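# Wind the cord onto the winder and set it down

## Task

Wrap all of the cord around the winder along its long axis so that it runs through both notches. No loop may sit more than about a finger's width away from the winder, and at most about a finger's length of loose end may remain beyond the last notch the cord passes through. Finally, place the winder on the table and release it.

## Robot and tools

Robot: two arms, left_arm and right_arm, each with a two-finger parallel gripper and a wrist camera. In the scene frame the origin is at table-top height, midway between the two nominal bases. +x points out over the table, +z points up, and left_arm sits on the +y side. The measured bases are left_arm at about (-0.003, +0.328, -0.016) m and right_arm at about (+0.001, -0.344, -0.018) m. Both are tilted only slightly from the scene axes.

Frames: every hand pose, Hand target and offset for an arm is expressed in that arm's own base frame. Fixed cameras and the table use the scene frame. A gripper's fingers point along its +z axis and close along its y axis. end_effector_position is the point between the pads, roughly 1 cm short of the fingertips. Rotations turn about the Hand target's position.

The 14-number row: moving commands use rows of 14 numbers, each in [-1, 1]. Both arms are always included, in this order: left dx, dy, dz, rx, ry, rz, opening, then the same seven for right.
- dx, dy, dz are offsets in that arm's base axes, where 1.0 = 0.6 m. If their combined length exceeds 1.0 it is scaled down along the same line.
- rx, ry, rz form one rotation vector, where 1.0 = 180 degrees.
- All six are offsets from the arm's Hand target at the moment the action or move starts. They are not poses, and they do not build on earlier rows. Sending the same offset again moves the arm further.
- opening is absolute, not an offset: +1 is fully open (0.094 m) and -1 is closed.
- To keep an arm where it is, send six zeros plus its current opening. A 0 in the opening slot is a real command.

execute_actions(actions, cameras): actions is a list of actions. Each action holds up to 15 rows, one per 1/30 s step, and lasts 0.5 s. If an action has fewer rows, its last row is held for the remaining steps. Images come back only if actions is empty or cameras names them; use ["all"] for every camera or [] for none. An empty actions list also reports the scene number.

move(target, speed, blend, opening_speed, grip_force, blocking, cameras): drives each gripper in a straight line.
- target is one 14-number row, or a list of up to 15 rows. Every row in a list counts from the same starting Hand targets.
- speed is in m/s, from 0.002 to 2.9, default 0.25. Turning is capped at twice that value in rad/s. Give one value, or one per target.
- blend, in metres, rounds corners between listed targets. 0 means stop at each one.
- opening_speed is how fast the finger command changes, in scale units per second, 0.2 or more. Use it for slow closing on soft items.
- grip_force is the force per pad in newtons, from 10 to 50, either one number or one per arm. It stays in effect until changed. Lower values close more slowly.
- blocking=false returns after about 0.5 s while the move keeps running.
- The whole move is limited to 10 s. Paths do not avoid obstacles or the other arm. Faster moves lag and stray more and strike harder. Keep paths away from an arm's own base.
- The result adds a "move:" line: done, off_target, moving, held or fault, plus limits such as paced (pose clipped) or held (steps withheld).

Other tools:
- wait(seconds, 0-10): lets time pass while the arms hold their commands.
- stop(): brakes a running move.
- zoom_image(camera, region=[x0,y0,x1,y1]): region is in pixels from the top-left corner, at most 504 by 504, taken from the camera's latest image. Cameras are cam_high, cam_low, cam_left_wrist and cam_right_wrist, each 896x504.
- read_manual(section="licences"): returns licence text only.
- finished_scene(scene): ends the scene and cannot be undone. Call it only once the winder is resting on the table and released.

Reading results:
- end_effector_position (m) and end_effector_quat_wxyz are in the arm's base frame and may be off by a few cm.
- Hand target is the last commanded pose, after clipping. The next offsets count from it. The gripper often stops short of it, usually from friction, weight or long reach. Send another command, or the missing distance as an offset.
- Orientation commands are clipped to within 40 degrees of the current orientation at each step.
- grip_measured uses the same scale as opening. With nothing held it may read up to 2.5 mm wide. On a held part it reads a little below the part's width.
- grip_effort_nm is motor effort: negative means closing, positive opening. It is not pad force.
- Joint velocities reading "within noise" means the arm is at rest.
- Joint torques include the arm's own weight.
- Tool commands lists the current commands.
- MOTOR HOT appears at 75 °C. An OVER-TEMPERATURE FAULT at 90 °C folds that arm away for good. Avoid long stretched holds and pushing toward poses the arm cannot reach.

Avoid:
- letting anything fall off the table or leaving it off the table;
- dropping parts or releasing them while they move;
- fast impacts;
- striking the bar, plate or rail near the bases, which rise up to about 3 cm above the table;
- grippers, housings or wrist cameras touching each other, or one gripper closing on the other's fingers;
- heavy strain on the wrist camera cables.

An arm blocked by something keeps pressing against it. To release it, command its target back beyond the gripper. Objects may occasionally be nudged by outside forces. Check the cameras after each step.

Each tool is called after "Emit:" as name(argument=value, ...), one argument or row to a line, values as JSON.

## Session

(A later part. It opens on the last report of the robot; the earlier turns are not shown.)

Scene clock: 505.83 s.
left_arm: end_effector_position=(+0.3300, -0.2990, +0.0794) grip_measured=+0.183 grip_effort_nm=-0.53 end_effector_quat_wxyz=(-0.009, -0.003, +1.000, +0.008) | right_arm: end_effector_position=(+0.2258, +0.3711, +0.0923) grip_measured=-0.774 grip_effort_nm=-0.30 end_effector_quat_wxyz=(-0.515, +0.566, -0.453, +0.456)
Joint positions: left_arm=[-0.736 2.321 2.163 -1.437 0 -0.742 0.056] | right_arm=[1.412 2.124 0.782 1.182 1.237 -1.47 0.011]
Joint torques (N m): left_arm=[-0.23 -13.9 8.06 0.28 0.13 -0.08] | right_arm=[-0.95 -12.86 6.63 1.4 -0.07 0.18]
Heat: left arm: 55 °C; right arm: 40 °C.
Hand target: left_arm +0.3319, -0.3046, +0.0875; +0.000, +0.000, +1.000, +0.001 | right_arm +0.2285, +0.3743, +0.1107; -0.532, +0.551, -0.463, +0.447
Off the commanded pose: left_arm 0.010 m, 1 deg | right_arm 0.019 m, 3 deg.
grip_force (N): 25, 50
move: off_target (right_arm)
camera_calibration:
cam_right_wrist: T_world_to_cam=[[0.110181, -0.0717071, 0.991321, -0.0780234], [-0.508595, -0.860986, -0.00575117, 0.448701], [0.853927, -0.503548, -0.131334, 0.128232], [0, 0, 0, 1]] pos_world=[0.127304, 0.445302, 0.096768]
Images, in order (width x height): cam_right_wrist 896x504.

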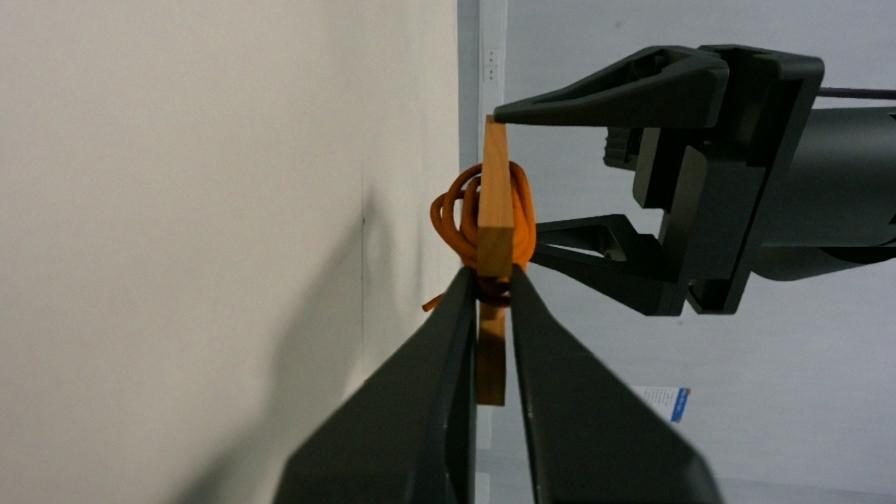

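Emit:
move(
  target=[0,0,0,0,0,0,0.12, 0,0,0,0,0,0,-0.84],
  speed=0.06,
  opening_speed=0.3,
)

Emit:
move(
  target=[0,0,0,0,0,0,0.12, -0.02,0,0,0,0,0,-0.84],
  speed=0.05,
  cameras=["cam_right_wrist","cam_left_wrist"],
)

Emit:
zoom_image(
  camera="cam_left_wrist",
  region=[370, 220, 690, 500],
)

Scene clock: 506.80 s.
left_arm: end_effector_position=(+0.3309, -0.2995, +0.0794) grip_measured=+0.183 grip_effort_nm=-0.53 end_effector_quat_wxyz=(-0.007, +0.001, +1.000, +0.007) | right_arm: end_effector_position=(+0.2258, +0.3714, +0.0930) grip_measured=-0.833 grip_effort_nm=-0.39 end_effector_quat_wxyz=(-0.517, +0.565, -0.454, +0.455)
Joint positions: left_arm=[-0.736 2.321 2.163 -1.433 -0.001 -0.734 0.056] | right_arm=[1.412 2.123 0.782 1.185 1.236 -1.468 0.008]
Joint torques (N m): left_arm=[-0.21 -13.9 8.09 0.24 0.15 -0.19] | right_arm=[-0.95 -12.77 6.65 1.37 -0.06 0.17]
Heat: left arm: 55 °C; right arm: 40 °C.
Hand target: left_arm +0.3319, -0.3046, +0.0875; +0.000, +0.000, +1.000, +0.001 | right_arm +0.2285, +0.3743, +0.1107; -0.532, +0.551, -0.463, +0.447
Off the commanded pose: left_arm 0.010 m, 1 deg | right_arm 0.018 m, 3 deg.
grip_force (N): 25, 50
move: off_target (right_arm)

Scene clock: 507.57 s.
left_arm: end_effector_position=(+0.3248, -0.2964, +0.0797) grip_measured=+0.183 grip_effort_nm=-0.53 end_effector_quat_wxyz=(-0.021, +0.001, +1.000, +0.012) | right_arm: end_effector_position=(+0.2184, +0.3745, +0.0945) grip_measured=-0.833 grip_effort_nm=-0.36 end_effector_quat_wxyz=(+0.522, -0.565, +0.452, -0.450)
Joint positions: left_arm=[-0.736 2.321 2.163 -1.46 0.01 -0.733 0.056] | right_arm=[1.433 2.119 0.782 1.184 1.245 -1.462 0.008]
Joint torques (N m): left_arm=[-0.23 -13.93 8.01 0.42 0.04 -0.18] | right_arm=[0.35 -12.93 6.04 1.27 0.19 0.24]
Heat: left arm: 55 °C; right arm: 41 °C.
Hand target: left_arm +0.3319, -0.3046, +0.0875; +0.000, +0.000, +1.000, +0.001 | right_arm +0.2165, +0.3743, +0.1107; +0.532, -0.551, +0.463, -0.447
Off the commanded pose: left_arm 0.013 m, 3 deg | right_arm 0.016 m, 2 deg.
grip_force (N): 25, 50
move: off_target (left_arm, right_arm)
camera_calibration:
cam_left_wrist: T_world_to_cam=[[-0.157917, -0.983891, -0.0837915, -0.220722], [-0.737886, 0.0611904, 0.672146, 0.216798], [-0.656191, 0.167972, -0.735662, 0.444288], [0, 0, 0, 1]] pos_world=[0.416654, -0.30506, 0.162631]
cam_right_wrist: T_world_to_cam=[[0.110496, -0.0838828, 0.99033, -0.0746124], [-0.49759, -0.867227, -0.0179373, 0.4489], [0.860346, -0.490797, -0.137564, 0.130998], [0, 0, 0, 1]] pos_world=[0.118909, 0.447332, 0.0999636]
Images, in order (width x height): cam_left_wrist 896x504, cam_right_wrist 896x504.

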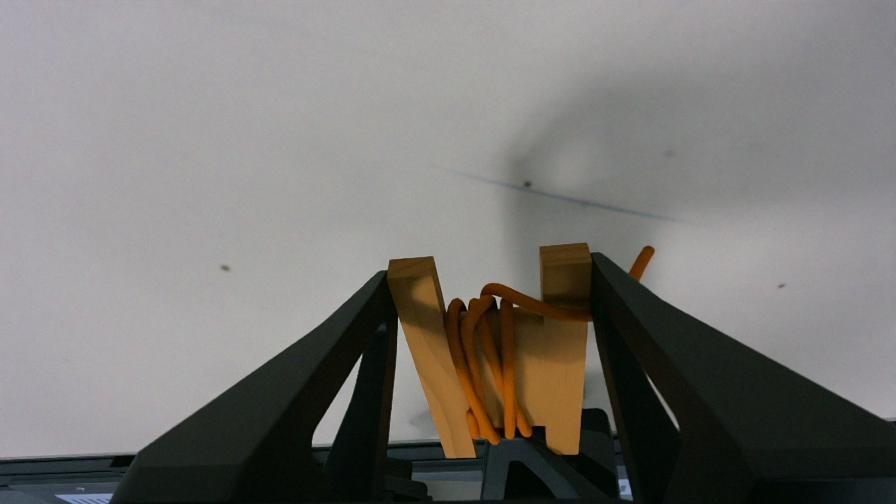

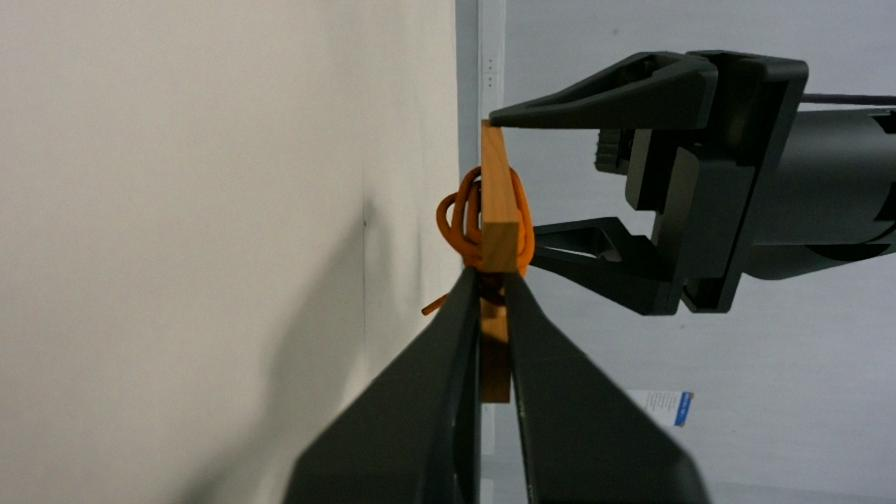

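Scaled by 1.575 from the camera's 896x504 image, which has a finer 1280x720 frame.

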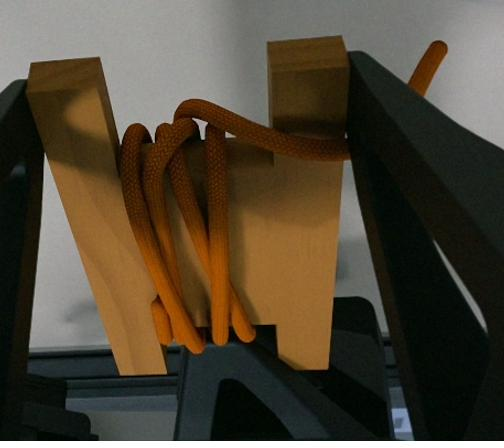

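Emit:
move(
  target=[0.025,-0.008,0,0,0,0,0.12, -0.025,0,0,0,0,0,-0.84],
  speed=0.05,
  cameras=["cam_left_wrist"],
)

Emit:
zoom_image(
  camera="cam_left_wrist",
  region=[370, 220, 690, 500],
)

Scene clock: 508.97 s.
left_arm: end_effector_position=(+0.3228, -0.3002, +0.0855) grip_measured=+0.183 grip_effort_nm=-0.53 end_effector_quat_wxyz=(-0.042, +0.007, +0.999, +0.017) | right_arm: end_effector_position=(+0.2107, +0.3720, +0.1006) grip_measured=-0.834 grip_effort_nm=-0.34 end_effector_quat_wxyz=(+0.524, -0.554, +0.461, -0.453)
Joint positions: left_arm=[-0.737 2.39 2.304 -1.571 0.03 -0.721 0.056] | right_arm=[1.457 2.104 0.782 1.177 1.291 -1.451 0.008]
Joint torques (N m): left_arm=[1.14 -12.6 8.96 0.83 -0.19 -0.18] | right_arm=[2.19 -12.14 5.49 1.16 0.14 0.3]
Heat: left arm: 55 °C; right arm: 41 °C.
Hand target: left_arm +0.3470, -0.3093, +0.0876; +0.000, +0.000, +1.000, +0.001 | right_arm +0.2014, +0.3744, +0.1107; +0.532, -0.551, +0.463, -0.446
Off the commanded pose: left_arm 0.026 m, 5 deg | right_arm 0.014 m, 1 deg.
joint read past its limit (left arm) — joint 4 (wrist pitch), lower limit.
grip_force (N): 25, 50
move: off_target (left_arm, right_arm)
camera_calibration:
cam_left_wrist: T_world_to_cam=[[-0.172646, -0.981141, -0.0869188, -0.218325], [-0.707438, 0.0621136, 0.704041, 0.199441], [-0.685365, 0.18304, -0.70482, 0.459184], [0, 0, 0, 1]] pos_world=[0.418108, -0.310644, 0.16425]
Images, in order (width x height): cam_left_wrist 896x504.

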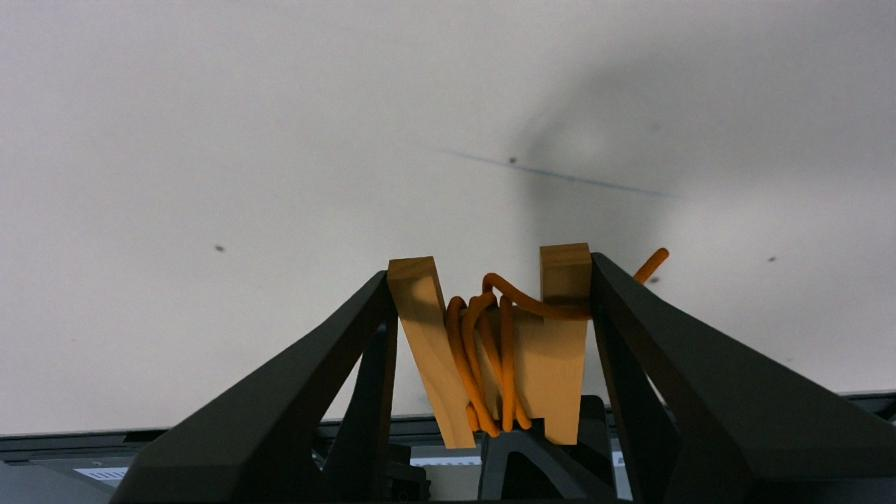

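Scaled by 1.575 from the camera's 896x504 image, which has a finer 1280x720 frame.

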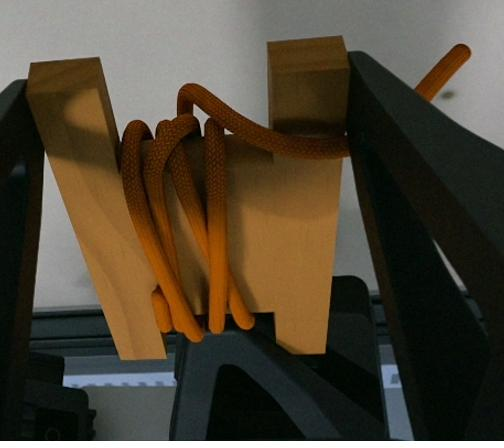

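Emit:
move(
  target=[
    [-0.0252,0.008,0,0,0,0,0.12, 0,0,0,0,0,0,-0.45],
    [-0.0252,0.008,0,0,0,0,0.12, -0.09,-0.03,0.02,0,0,0,-0.45],
  ],
  speed=0.12,
  cameras=["cam_left_wrist","cam_right_wrist"],
)

Emit:
zoom_image(
  camera="cam_left_wrist",
  region=[370, 220, 690, 500],
)

Scene clock: 517.30 s.
left_arm: end_effector_position=(+0.3325, -0.3009, +0.0700) grip_measured=+0.183 grip_effort_nm=-0.53 end_effector_quat_wxyz=(-0.021, -0.002, +1.000, +0.013) | right_arm: end_effector_position=(+0.1474, +0.3605, +0.1108) grip_measured=-0.452 grip_effort_nm=0.09 end_effector_quat_wxyz=(+0.526, -0.564, +0.450, -0.451)
Joint positions: left_arm=[-0.733 2.369 2.208 -1.458 0.008 -0.737 0.056] | right_arm=[1.642 1.979 0.729 0.912 1.447 -1.272 0.026]
Joint torques (N m): left_arm=[-0.53 -19.02 4.46 0.42 0.06 -0.15] | right_arm=[-0.21 -11.92 5.34 1.2 0.27 0.3]
Heat: left arm: 58 °C; right arm: 43 °C.
Hand target: left_arm +0.3319, -0.3046, +0.0876; +0.000, +0.000, +1.000, +0.000 | right_arm +0.1475, +0.3564, +0.1227; +0.532, -0.551, +0.463, -0.446
Off the commanded pose: left_arm 0.018 m, 3 deg | right_arm 0.013 m, 2 deg.
grip_force (N): 25, 50
move: off_target (left_arm, right_arm)
camera_calibration:
cam_left_wrist: T_world_to_cam=[[-0.150924, -0.984741, -0.0866447, -0.227049], [-0.738245, 0.0539857, 0.672368, 0.227137], [-0.657431, 0.165442, -0.735128, 0.442539], [0, 0, 0, 1]] pos_world=[0.424355, -0.309061, 0.15293]
cam_right_wrist: T_world_to_cam=[[0.103002, -0.0859138, 0.990964, -0.0822288], [-0.494387, -0.868912, -0.0239449, 0.402583], [0.863118, -0.487453, -0.131975, 0.185238], [0, 0, 0, 1]] pos_world=[0.0476194, 0.433039, 0.115572]
Images, in order (width x height): cam_left_wrist 896x504, cam_right_wrist 896x504.

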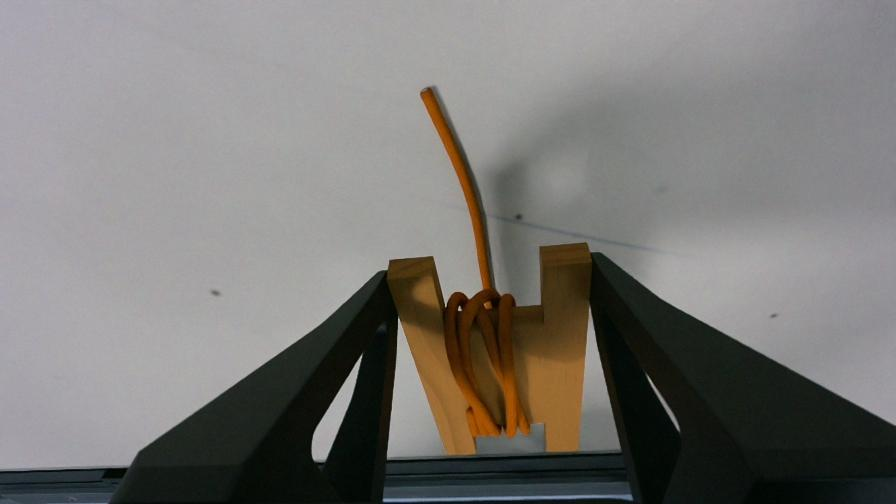

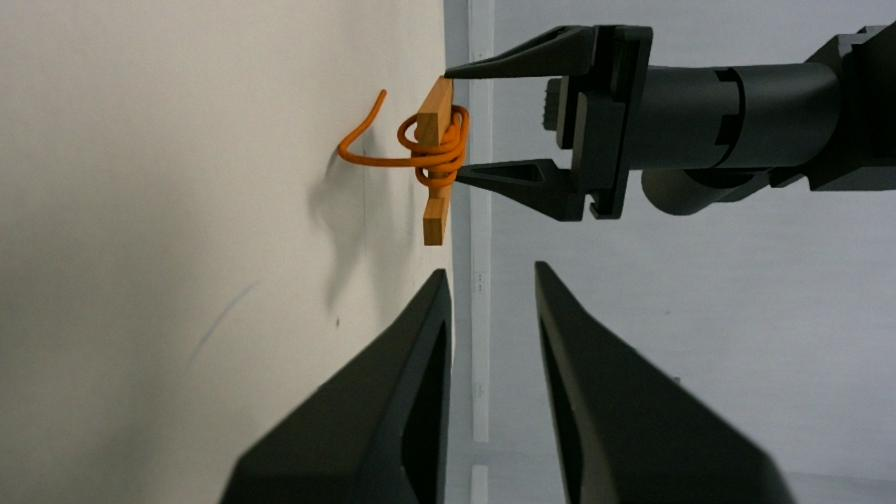

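Scaled by 1.575 from the camera's 896x504 image, which has a finer 1280x720 frame.

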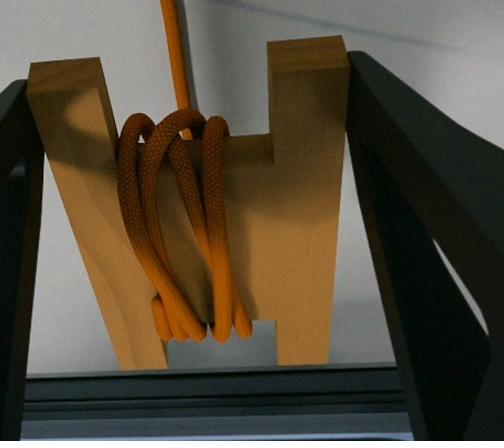

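Emit:
move(
  target=[
    [0,0,0.01,0,0,0,0.12, 0.0875,-0.144,0.1288,0.3864,0.3131,0.0794,-0.45],
    [0,0,0.02,0,0,0,0.12, 0.1825,-0.1357,-0.0128,0.6130,0.7304,-0.0768,-0.45],
  ],
  speed=0.45,
  blend=[0.03,0],
  cameras=["cam_right_wrist","cam_high","cam_low"],
)

Scene clock: 530.20 s.
left_arm: end_effector_position=(+0.3288, -0.2976, +0.0733) grip_measured=+0.183 grip_effort_nm=-0.53 end_effector_quat_wxyz=(-0.028, -0.002, +0.999, +0.020) | right_arm: end_effector_position=(+0.2582, +0.2766, +0.1177) grip_measured=-0.452 grip_effort_nm=0.08 end_effector_quat_wxyz=(+0.004, -0.001, +0.768, +0.640)
Joint positions: left_arm=[-0.733 2.369 2.22 -1.489 0.008 -0.737 0.056] | right_arm=[0.389 1.689 0.566 0.678 -1.139 1.154 0.026]
Joint torques (N m): left_arm=[-0.51 -18.48 7.99 0.18 0.06 -0.15] | right_arm=[-0.87 -5.48 5.94 1.53 -0.45 0.11]
Heat: left arm: 70 °C; right arm: 41 °C.
Hand target: left_arm +0.3319, -0.3046, +0.0996; +0.000, +0.000, +1.000, +0.001 | right_arm +0.2570, +0.2750, +0.1151; +0.000, +0.000, +0.766, +0.643
Off the commanded pose: left_arm 0.027 m, 4 deg | right_arm 0.003 m, 1 deg.
grip_force (N): 25, 50
move: off_target (left_arm)
camera_calibration:
cam_right_wrist: T_world_to_cam=[[-0.131456, -0.133643, -0.982272, 0.198259], [-0.762622, -0.619424, 0.186336, 0.360073], [-0.633346, 0.773598, -0.020492, 0.07404], [0, 0, 0, 1]] pos_world=[0.347554, 0.192256, 0.129167]
Images, in order (width x height): cam_high 896x504, cam_low 896x504, cam_right_wrist 896x504.

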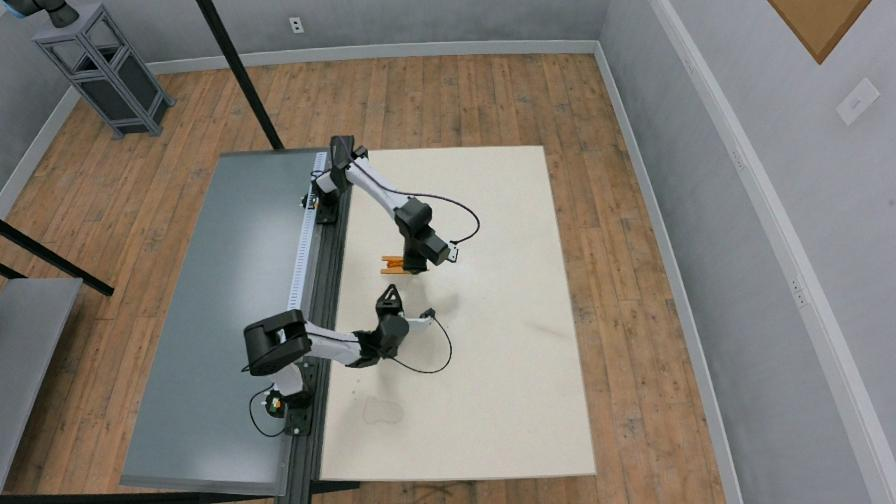

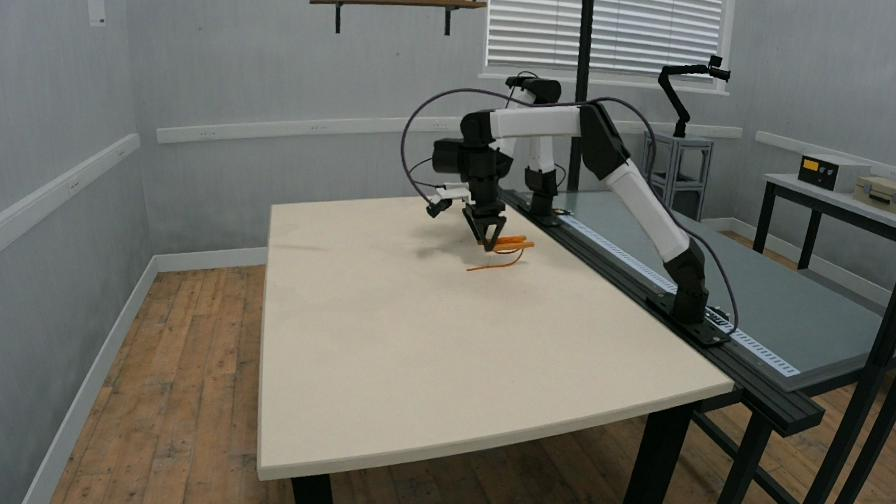

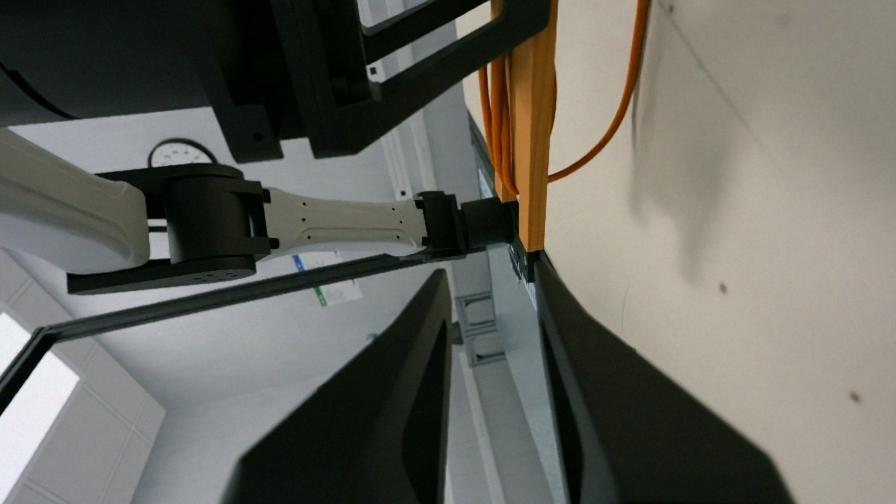

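Emit:
move(
  target=[-0.004,0.0077,-0.036,0,0,0,0.12, -0.0042,0.0557,-0.0587,0.0389,0,0,-0.45],
  speed=0.15,
  cameras=["cam_right_wrist"],
)

Scene clock: 533.13 s.
left_arm: end_effector_position=(+0.3287, -0.2975, +0.0580) grip_measured=+0.183 grip_effort_nm=-0.53 end_effector_quat_wxyz=(-0.023, -0.002, +1.000, +0.015) | right_arm: end_effector_position=(+0.2568, +0.3090, +0.0836) grip_measured=-0.452 grip_effort_nm=0.08 end_effector_quat_wxyz=(-0.002, -0.006, +0.725, +0.688)
Joint positions: left_arm=[-0.733 2.345 2.118 -1.398 0.008 -0.737 0.056] | right_arm=[0.482 2.082 0.549 1.416 -1.098 1.462 0.026]
Joint torques (N m): left_arm=[-0.18 -19.56 4.23 0.4 0.06 -0.11] | right_arm=[0.16 -6.75 2.78 1.68 -0.01 0.12]
Heat: left arm: 71 °C; right arm: 41 °C.
Hand target: left_arm +0.3294, -0.3000, +0.0779; +0.000, +0.000, +1.000, +0.001 | right_arm +0.2544, +0.3084, +0.0798; +0.000, +0.000, +0.726, +0.688
Off the commanded pose: left_arm 0.020 m, 3 deg | right_arm 0.004 m, 1 deg.
grip_force (N): 25, 50
move: off_target (left_arm)
camera_calibration:
cam_right_wrist: T_world_to_cam=[[-0.133266, -0.00914778, -0.991038, 0.131657], [-0.752022, -0.650374, 0.107129, 0.398899], [-0.645525, 0.759559, 0.0797936, 0.0464903], [0, 0, 0, 1]] pos_world=[0.347537, 0.225326, 0.0840341]
Images, in order (width x height): cam_right_wrist 896x504.

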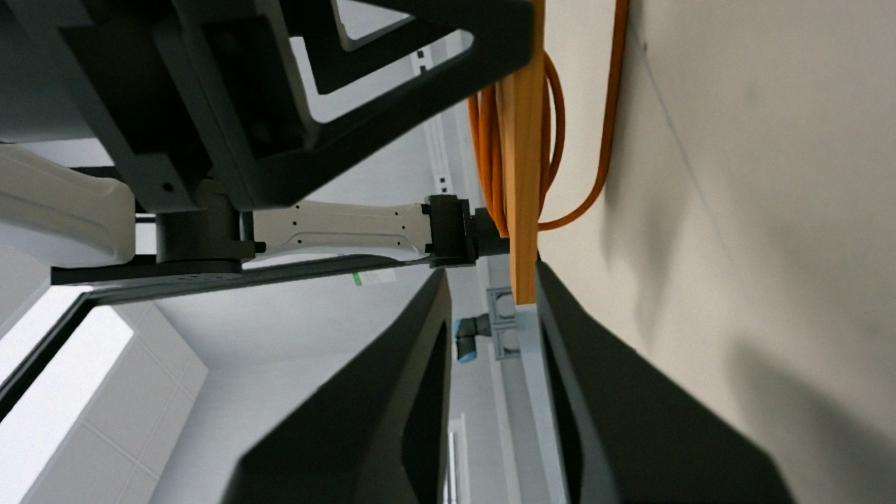

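Emit:
move(
  target=[
    [0,0,-0.016,0,0,0,0.12, -0.0015,0.01,-0.0222,-0.05,0,0,-0.45],
    [0,0,-0.016,0,0,0,0.12, -0.0015,0.0718,-0.0222,-0.05,0,0,-0.45],
  ],
  speed=0.12,
  blend=[0.004,0],
  cameras=["cam_right_wrist","cam_left_wrist"],
)

Scene clock: 535.90 s.
left_arm: end_effector_position=(+0.3286, -0.2974, +0.0499) grip_measured=+0.183 grip_effort_nm=-0.53 end_effector_quat_wxyz=(-0.021, -0.002, +1.000, +0.014) | right_arm: end_effector_position=(+0.2445, +0.3476, +0.0656) grip_measured=-0.452 grip_effort_nm=0.09 end_effector_quat_wxyz=(-0.008, -0.005, +0.778, +0.629)
Joint positions: left_arm=[-0.733 2.34 2.077 -1.359 0.008 -0.737 0.056] | right_arm=[0.622 1.983 0.622 0.999 -0.937 1.28 0.026]
Joint torques (N m): left_arm=[-0.18 -19.21 4.27 0.42 0.05 -0.11] | right_arm=[-0.44 -6.78 8.27 1.43 -0.11 0.11]
Heat: left arm: 72 °C; right arm: 40 °C.
Hand target: left_arm +0.3294, -0.3000, +0.0684; +0.000, +0.000, +1.000, +0.000 | right_arm +0.2535, +0.3515, +0.0666; +0.000, -0.001, +0.777, +0.629
Off the commanded pose: left_arm 0.019 m, 3 deg | right_arm 0.010 m, 1 deg.
grip_force (N): 25, 50
move: off_target (left_arm)
camera_calibration:
cam_left_wrist: T_world_to_cam=[[-0.150997, -0.984638, -0.0876818, -0.225817], [-0.73733, 0.0531015, 0.673442, 0.237072], [-0.658441, 0.166338, -0.734022, 0.425172], [0, 0, 0, 1]] pos_world=[0.420653, -0.305659, 0.132631]
cam_right_wrist: T_world_to_cam=[[-0.141602, -0.166515, -0.975818, 0.168215], [-0.746503, -0.629438, 0.215734, 0.400964], [-0.65014, 0.759, -0.0351743, 0.0195284], [0, 0, 0, 1]] pos_world=[0.335837, 0.26557, 0.0783327]
Images, in order (width x height): cam_left_wrist 896x504, cam_right_wrist 896x504.

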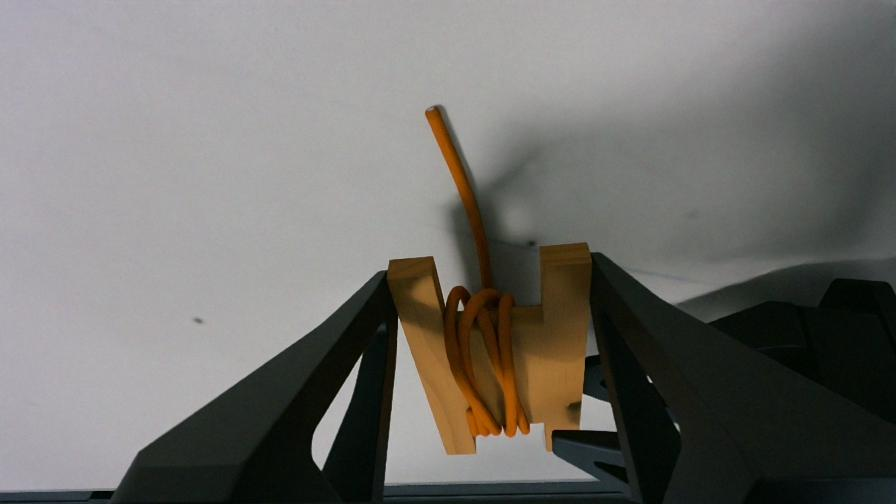

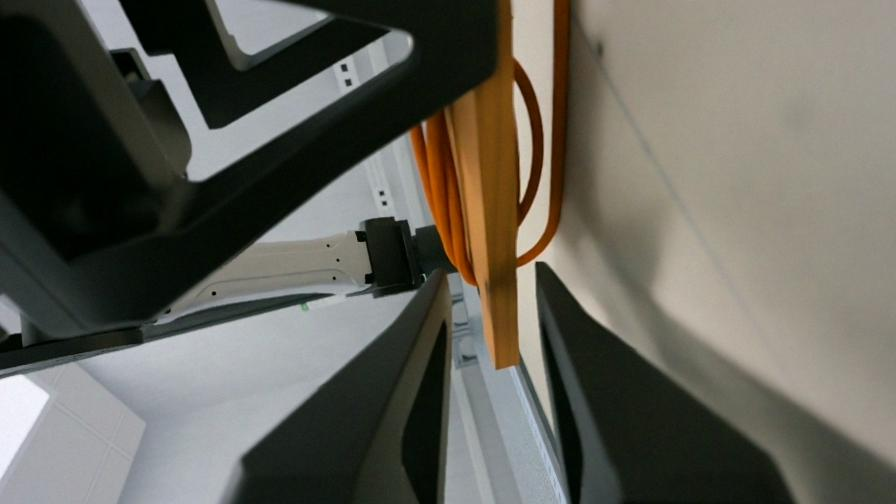

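Emit:
move(
  target=[
    [0,0,0,0,0,0,0.12, 0.02,0.008,0.001,0,0,0,-0.45],
    [0,0,0,0,0,0,0.12, 0.02,0.008,0.001,0,0,0,-0.9],
  ],
  speed=0.1,
  cameras=["cam_right_wrist"],
)

Scene clock: 537.97 s.
left_arm: end_effector_position=(+0.3310, -0.2999, +0.0525) grip_measured=+0.183 grip_effort_nm=-0.53 end_effector_quat_wxyz=(-0.015, +0.000, +1.000, +0.007) | right_arm: end_effector_position=(+0.2547, +0.3535, +0.0639) grip_measured=-0.787 grip_effort_nm=-1.03 end_effector_quat_wxyz=(-0.012, -0.002, +0.779, +0.627)
Joint positions: left_arm=[-0.732 2.333 2.077 -1.347 0.011 -0.733 0.056] | right_arm=[0.617 2.012 0.676 0.964 -0.943 1.282 0.01]
Joint torques (N m): left_arm=[-0.18 -18.52 4.33 0.33 0.03 -0.14] | right_arm=[-0.99 -7.58 8.53 1.43 -0.13 0.04]
Heat: left arm: 72 °C; right arm: 40 °C.
Hand target: left_arm +0.3294, -0.2999, +0.0684; +0.000, +0.000, +1.000, +0.000 | right_arm +0.2655, +0.3563, +0.0672; +0.000, -0.001, +0.777, +0.629
Off the commanded pose: left_arm 0.016 m, 2 deg | right_arm 0.012 m, 2 deg.
grip_force (N): 25, 50
move: off_target (left_arm, right_arm); target 2's new opening was sent with right_arm's hand 0.012 m and 1 deg from that target
camera_calibration:
cam_right_wrist: T_world_to_cam=[[-0.152361, -0.170616, -0.973487, 0.173106], [-0.743603, -0.629042, 0.226629, 0.411069], [-0.65103, 0.758417, -0.0310294, 0.0218093], [0, 0, 0, 1]] pos_world=[0.346245, 0.271574, 0.0760333]
Images, in order (width x height): cam_right_wrist 896x504.

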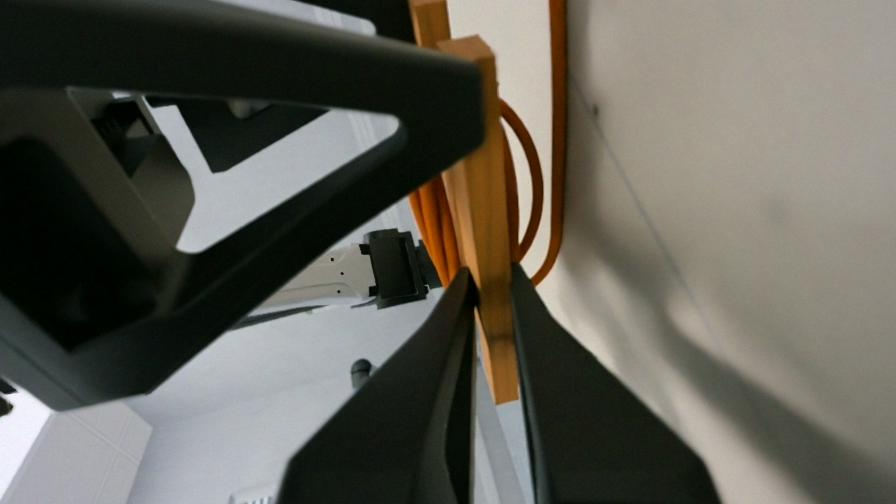

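Emit:
move(
  target=[
    [0,0,0,0,0,0,0.53, 0,0,0,0,0,0,-0.9],
    [0,0,0.085,0,0,0,0.53, 0,0,0,0,0,0,-0.9],
    [-0.06,0.2,0.17,0,0,0,0.53, 0,0,0,0,0,0,-0.9],
  ],
  speed=0.2,
  blend=[0,0.02,0],
  cameras=["cam_right_wrist","cam_left_wrist"],
)

Scene clock: 540.83 s.
left_arm: end_effector_position=(+0.2974, -0.1828, +0.1654) grip_measured=+0.528 grip_effort_nm=0.13 end_effector_quat_wxyz=(-0.005, -0.005, +1.000, +0.001) | right_arm: end_effector_position=(+0.2546, +0.3535, +0.0627) grip_measured=-0.846 grip_effort_nm=-1.03 end_effector_quat_wxyz=(-0.013, +0.000, +0.780, +0.625)
Joint positions: left_arm=[-0.549 1.896 1.855 -1.54 0.003 -0.559 0.072] | right_arm=[0.618 2.012 0.676 0.957 -0.939 1.282 0.007]
Joint torques (N m): left_arm=[0.25 -12.62 4.18 0.37 0.11 -0.02] | right_arm=[-1.1 -7.58 8.53 1.48 -0.17 0.04]
Heat: left arm: 72 °C; right arm: 39 °C.
Hand target: left_arm +0.2934, -0.1800, +0.1704; +0.000, +0.000, +1.000, +0.001 | right_arm +0.2656, +0.3563, +0.0672; +0.001, -0.001, +0.777, +0.629
Off the commanded pose: left_arm 0.007 m, 1 deg | right_arm 0.012 m, 2 deg.
grip_force (N): 25, 50
move: off_target (right_arm)
camera_calibration:
cam_left_wrist: T_world_to_cam=[[-0.143329, -0.987363, -0.0676036, -0.11358], [-0.758955, 0.0658175, 0.647808, 0.143148], [-0.635173, 0.144158, -0.758798, 0.463535], [0, 0, 0, 1]] pos_world=[0.386788, -0.188389, 0.251319]
cam_right_wrist: T_world_to_cam=[[-0.156815, -0.174701, -0.972054, 0.174416], [-0.743869, -0.62654, 0.232608, 0.410029], [-0.649668, 0.759557, -0.0317033, 0.0209226], [0, 0, 0, 1]] pos_world=[0.345951, 0.271478, 0.0748294]
Images, in order (width x height): cam_left_wrist 896x504, cam_right_wrist 896x504.

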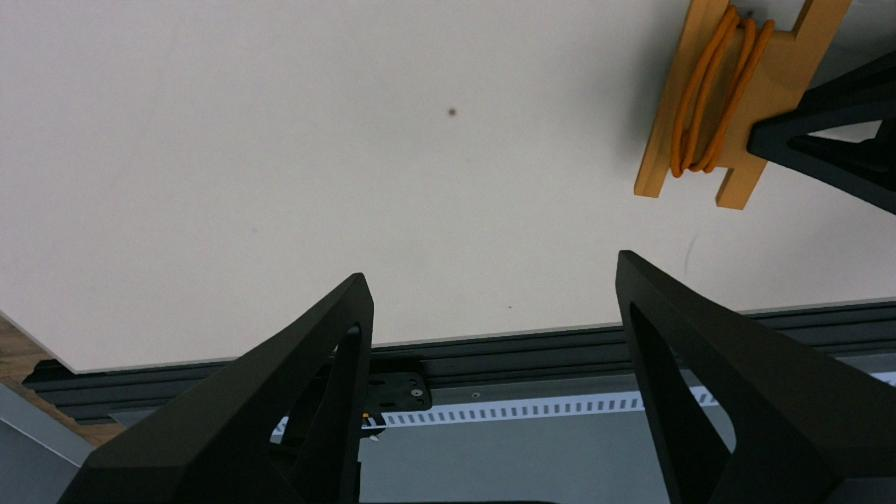

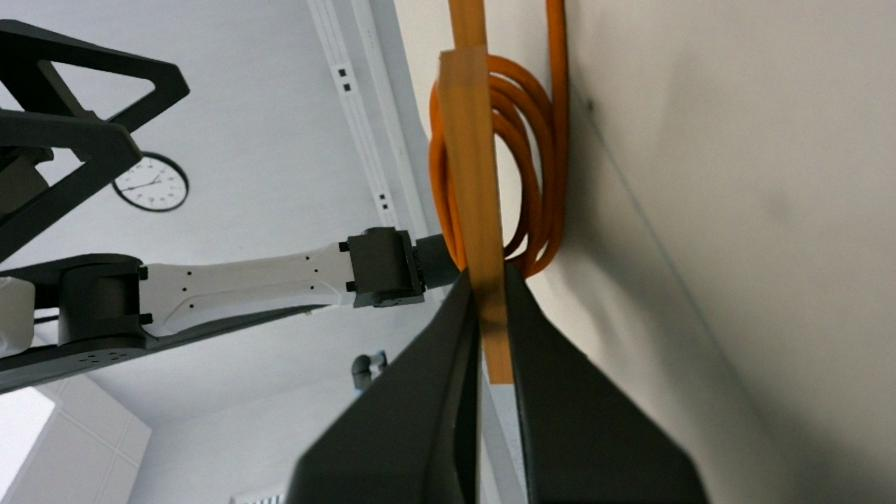

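Emit:
move(
  target=[0.044,0.0167,0.083,-0.3855,-0.3831,-0.3831,0.3, -0.011,-0.0572,0.4497,0.0556,0,0,-0.9],
  speed=[0.4],
  cameras=["cam_high","cam_left_wrist","cam_low","cam_right_wrist"],
)

Scene clock: 546.00 s.
left_arm: end_effector_position=(+0.3144, -0.1702, +0.2144) grip_measured=+0.302 grip_effort_nm=-0.04 end_effector_quat_wxyz=(+0.491, +0.486, +0.522, -0.501) | right_arm: end_effector_position=(+0.2592, +0.3260, +0.3088) grip_measured=-0.846 grip_effort_nm=-1.03 end_effector_quat_wxyz=(-0.019, +0.019, +0.732, +0.681)
Joint positions: left_arm=[0.012 1.618 0.958 -0.222 1.549 0.835 0.061] | right_arm=[0.531 1.415 1.006 0.267 -1.037 1.502 0.007]
Joint torques (N m): left_arm=[0.38 -6.31 7.97 1.32 0.81 0.06] | right_arm=[-1.44 -8.57 13.75 1.48 -0.3 0.11]
Heat: left arm: 69 °C; right arm: 39 °C.
Hand target: left_arm +0.3198, -0.1700, +0.2202; +0.498, +0.498, +0.503, -0.501 | right_arm +0.2589, +0.3220, +0.3369; +0.000, +0.000, +0.719, +0.695
Off the commanded pose: left_arm 0.008 m, 3 deg | right_arm 0.029 m, 4 deg.
joint sent to its limit (left arm) — joint 5 (wrist yaw), upper limit. The joint targets still meet the commanded pose.
grip_force (N): 25, 50
move: off_target (left_arm, right_arm)
camera_calibration:
cam_left_wrist: T_world_to_cam=[[-0.990093, -0.0904692, -0.107387, 0.331958], [0.0224252, 0.653084, -0.756953, 0.278887], [0.138614, -0.751862, -0.644585, 0.0894103], [0, 0, 0, 1]] pos_world=[0.310022, -0.0848807, 0.304385]
cam_right_wrist: T_world_to_cam=[[-0.191824, -0.0266422, -0.981068, 0.373072], [-0.752458, -0.637781, 0.164445, 0.365951], [-0.630087, 0.769757, 0.102295, 0.0028361], [0, 0, 0, 1]] pos_world=[0.348714, 0.241153, 0.30554]

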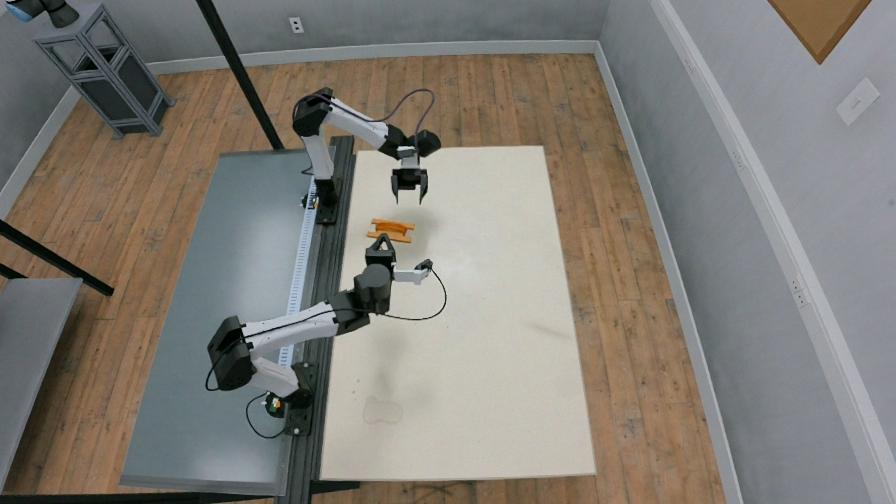

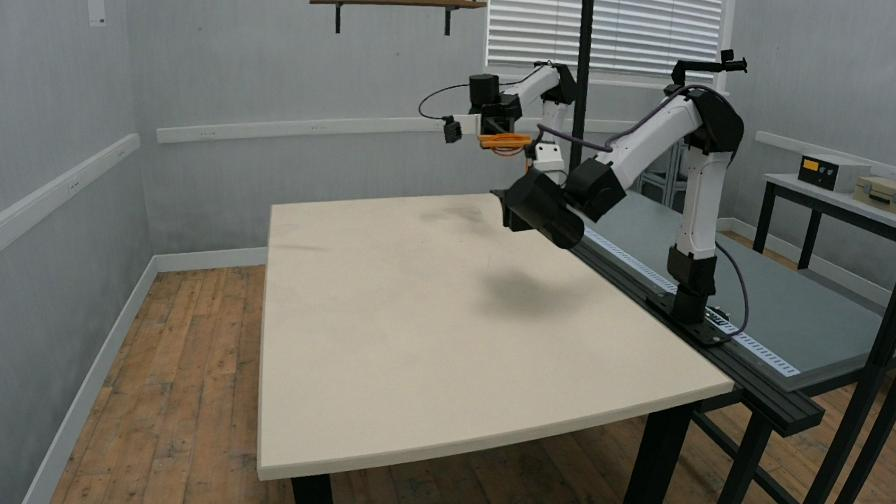

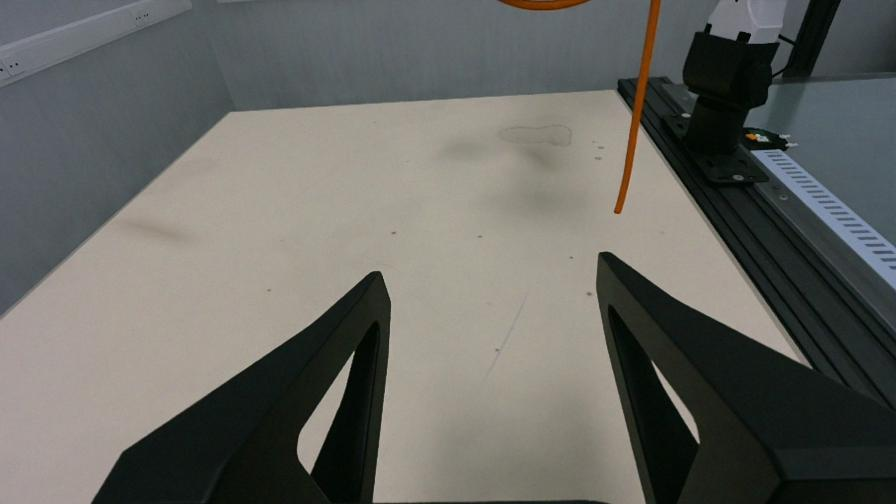

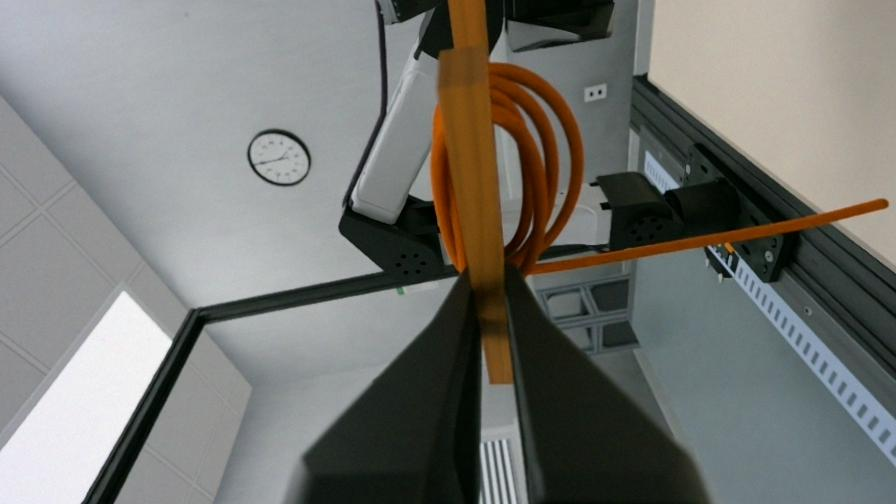

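Emit:
zoom_image(
  camera="cam_right_wrist",
  region=[400, 20, 680, 300],
)

Emit:
zoom_image(
  camera="cam_low",
  region=[430, 90, 590, 200],
)

Scaled by 1.800 from the camera's 896x504 image, which has a finer 1280x720 frame.

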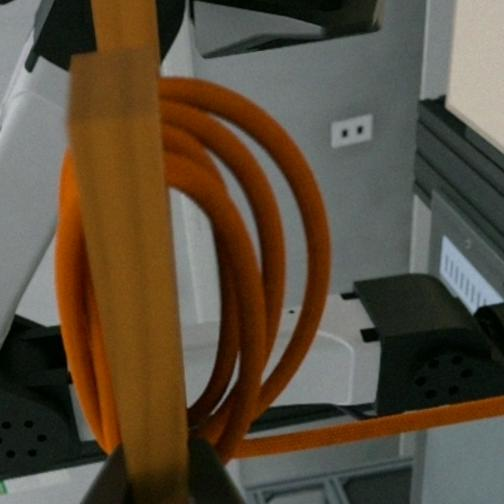

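Scaled by 3.150 from the camera's 896x504 image, which has a finer 1280x720 frame.

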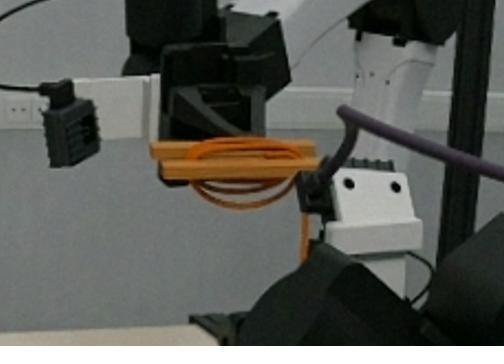

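Emit:
move(
  target=[0,0,0,0,0,0,0.3, -0.0035,-0.0142,0.0367,0,0,0,-0.9],
  speed=0.1,
  cameras=["cam_left_wrist","cam_right_wrist"],
)

Scene clock: 550.90 s.
left_arm: end_effector_position=(+0.3144, -0.1702, +0.2144) grip_measured=+0.302 grip_effort_nm=-0.04 end_effector_quat_wxyz=(+0.491, +0.486, +0.521, -0.500) | right_arm: end_effector_position=(+0.2586, +0.3180, +0.3312) grip_measured=-0.846 grip_effort_nm=-1.03 end_effector_quat_wxyz=(-0.020, +0.021, +0.731, +0.681)
Joint positions: left_arm=[0.012 1.618 0.958 -0.222 1.549 0.838 0.061] | right_arm=[0.509 1.386 1.071 0.171 -1.058 1.502 0.007]
Joint torques (N m): left_arm=[0.35 -6.27 7.97 1.3 0.86 0.07] | right_arm=[-1.42 -8.28 13.87 1.45 -0.31 0.08]
Heat: left arm: 65 °C; right arm: 39 °C.
Hand target: left_arm +0.3198, -0.1700, +0.2202; +0.498, +0.498, +0.503, -0.501 | right_arm +0.2569, +0.3134, +0.3589; +0.000, +0.000, +0.719, +0.695
Off the commanded pose: left_arm 0.008 m, 3 deg | right_arm 0.028 m, 4 deg.
joint sent to its limit (left arm) — joint 5 (wrist yaw), upper limit. The joint targets still meet the commanded pose.
grip_force (N): 25, 50
move: off_target (left_arm, right_arm)
camera_calibration:
cam_left_wrist: T_world_to_cam=[[-0.98984, -0.0900883, -0.110008, 0.332513], [0.0247131, 0.652899, -0.757042, 0.278194], [0.140025, -0.752068, -0.644039, 0.088817], [0, 0, 0, 1]] pos_world=[0.309823, -0.0848808, 0.304385]
cam_right_wrist: T_world_to_cam=[[-0.195372, -0.0247267, -0.980417, 0.394788], [-0.7525, -0.637321, 0.166028, 0.356049], [-0.628946, 0.770202, 0.105908, 0.00470962], [0, 0, 0, 1]] pos_world=[0.348019, 0.233052, 0.327444]
Images, in order (width x height): cam_left_wrist 896x504, cam_right_wrist 896x504.

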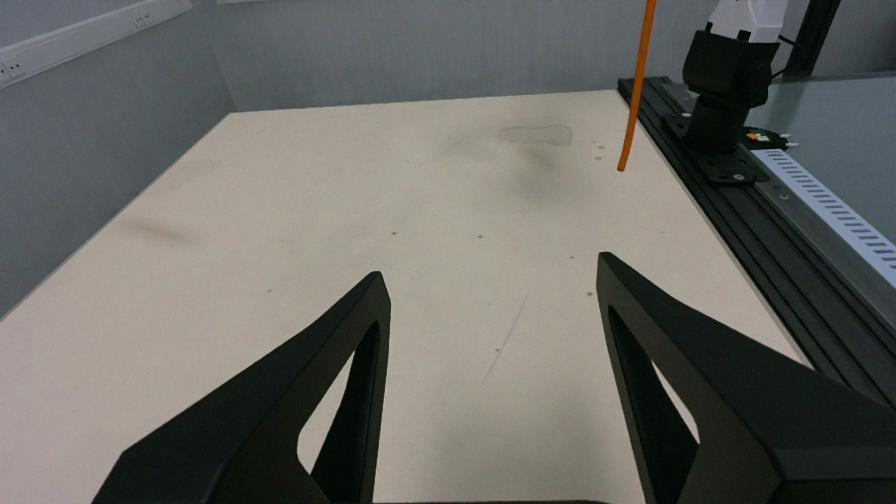

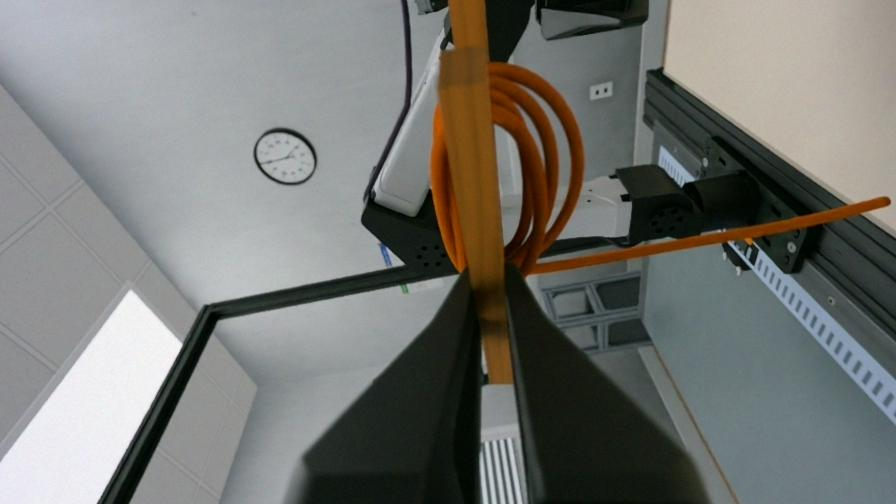

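Emit:
move(
  target=[-0.1073,-0.1333,-0.0503,0,0,0,0.0, 0,0,0,0,0,0,-0.9],
  speed=0.2,
  cameras=["cam_left_wrist"],
)

Scene clock: 555.60 s.
left_arm: end_effector_position=(+0.2576, -0.2482, +0.1964) grip_measured=+0.002 grip_effort_nm=-0.04 end_effector_quat_wxyz=(+0.503, +0.501, +0.499, -0.498) | right_arm: end_effector_position=(+0.2586, +0.3180, +0.3310) grip_measured=-0.846 grip_effort_nm=-1.03 end_effector_quat_wxyz=(-0.020, +0.021, +0.731, +0.681)
Joint positions: left_arm=[-0.281 1.565 0.522 1.045 1.287 0.006 0.047] | right_arm=[0.509 1.386 1.071 0.17 -1.058 1.502 0.007]
Joint torques (N m): left_arm=[-0.34 -4.72 3.79 1.84 0.11 -0.11] | right_arm=[-1.4 -8.31 13.85 1.46 -0.32 0.08]
Heat: left arm: 63 °C; right arm: 39 °C.
Hand target: left_arm +0.2555, -0.2499, +0.1900; +0.498, +0.498, +0.503, -0.501 | right_arm +0.2569, +0.3134, +0.3590; +0.001, +0.000, +0.719, +0.695
Off the commanded pose: left_arm 0.007 m, 1 deg | right_arm 0.028 m, 4 deg.
grip_force (N): 25, 50
move: off_target (right_arm)
camera_calibration:
cam_left_wrist: T_world_to_cam=[[-0.984762, -0.0691555, -0.159567, 0.280877], [0.0790597, 0.639219, -0.76495, 0.301079], [0.154899, -0.765909, -0.624011, 0.0153359], [0, 0, 0, 1]] pos_world=[0.250418, -0.161286, 0.284699]
Images, in order (width x height): cam_left_wrist 896x504.

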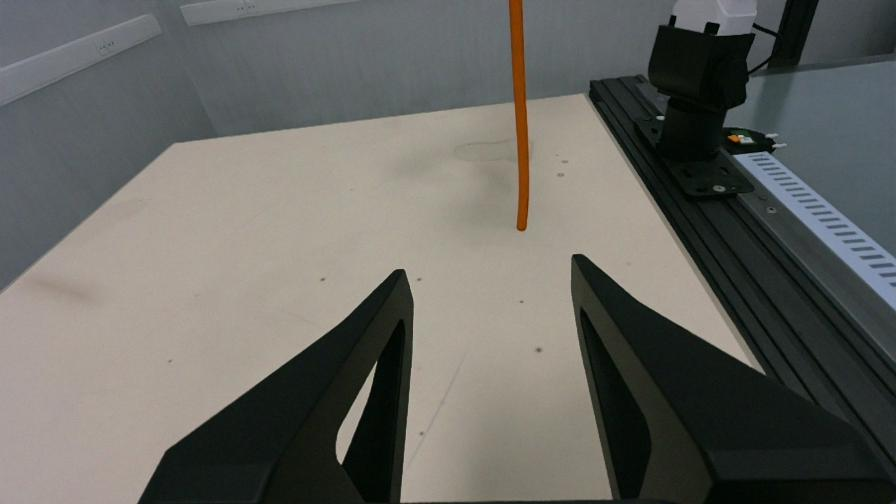

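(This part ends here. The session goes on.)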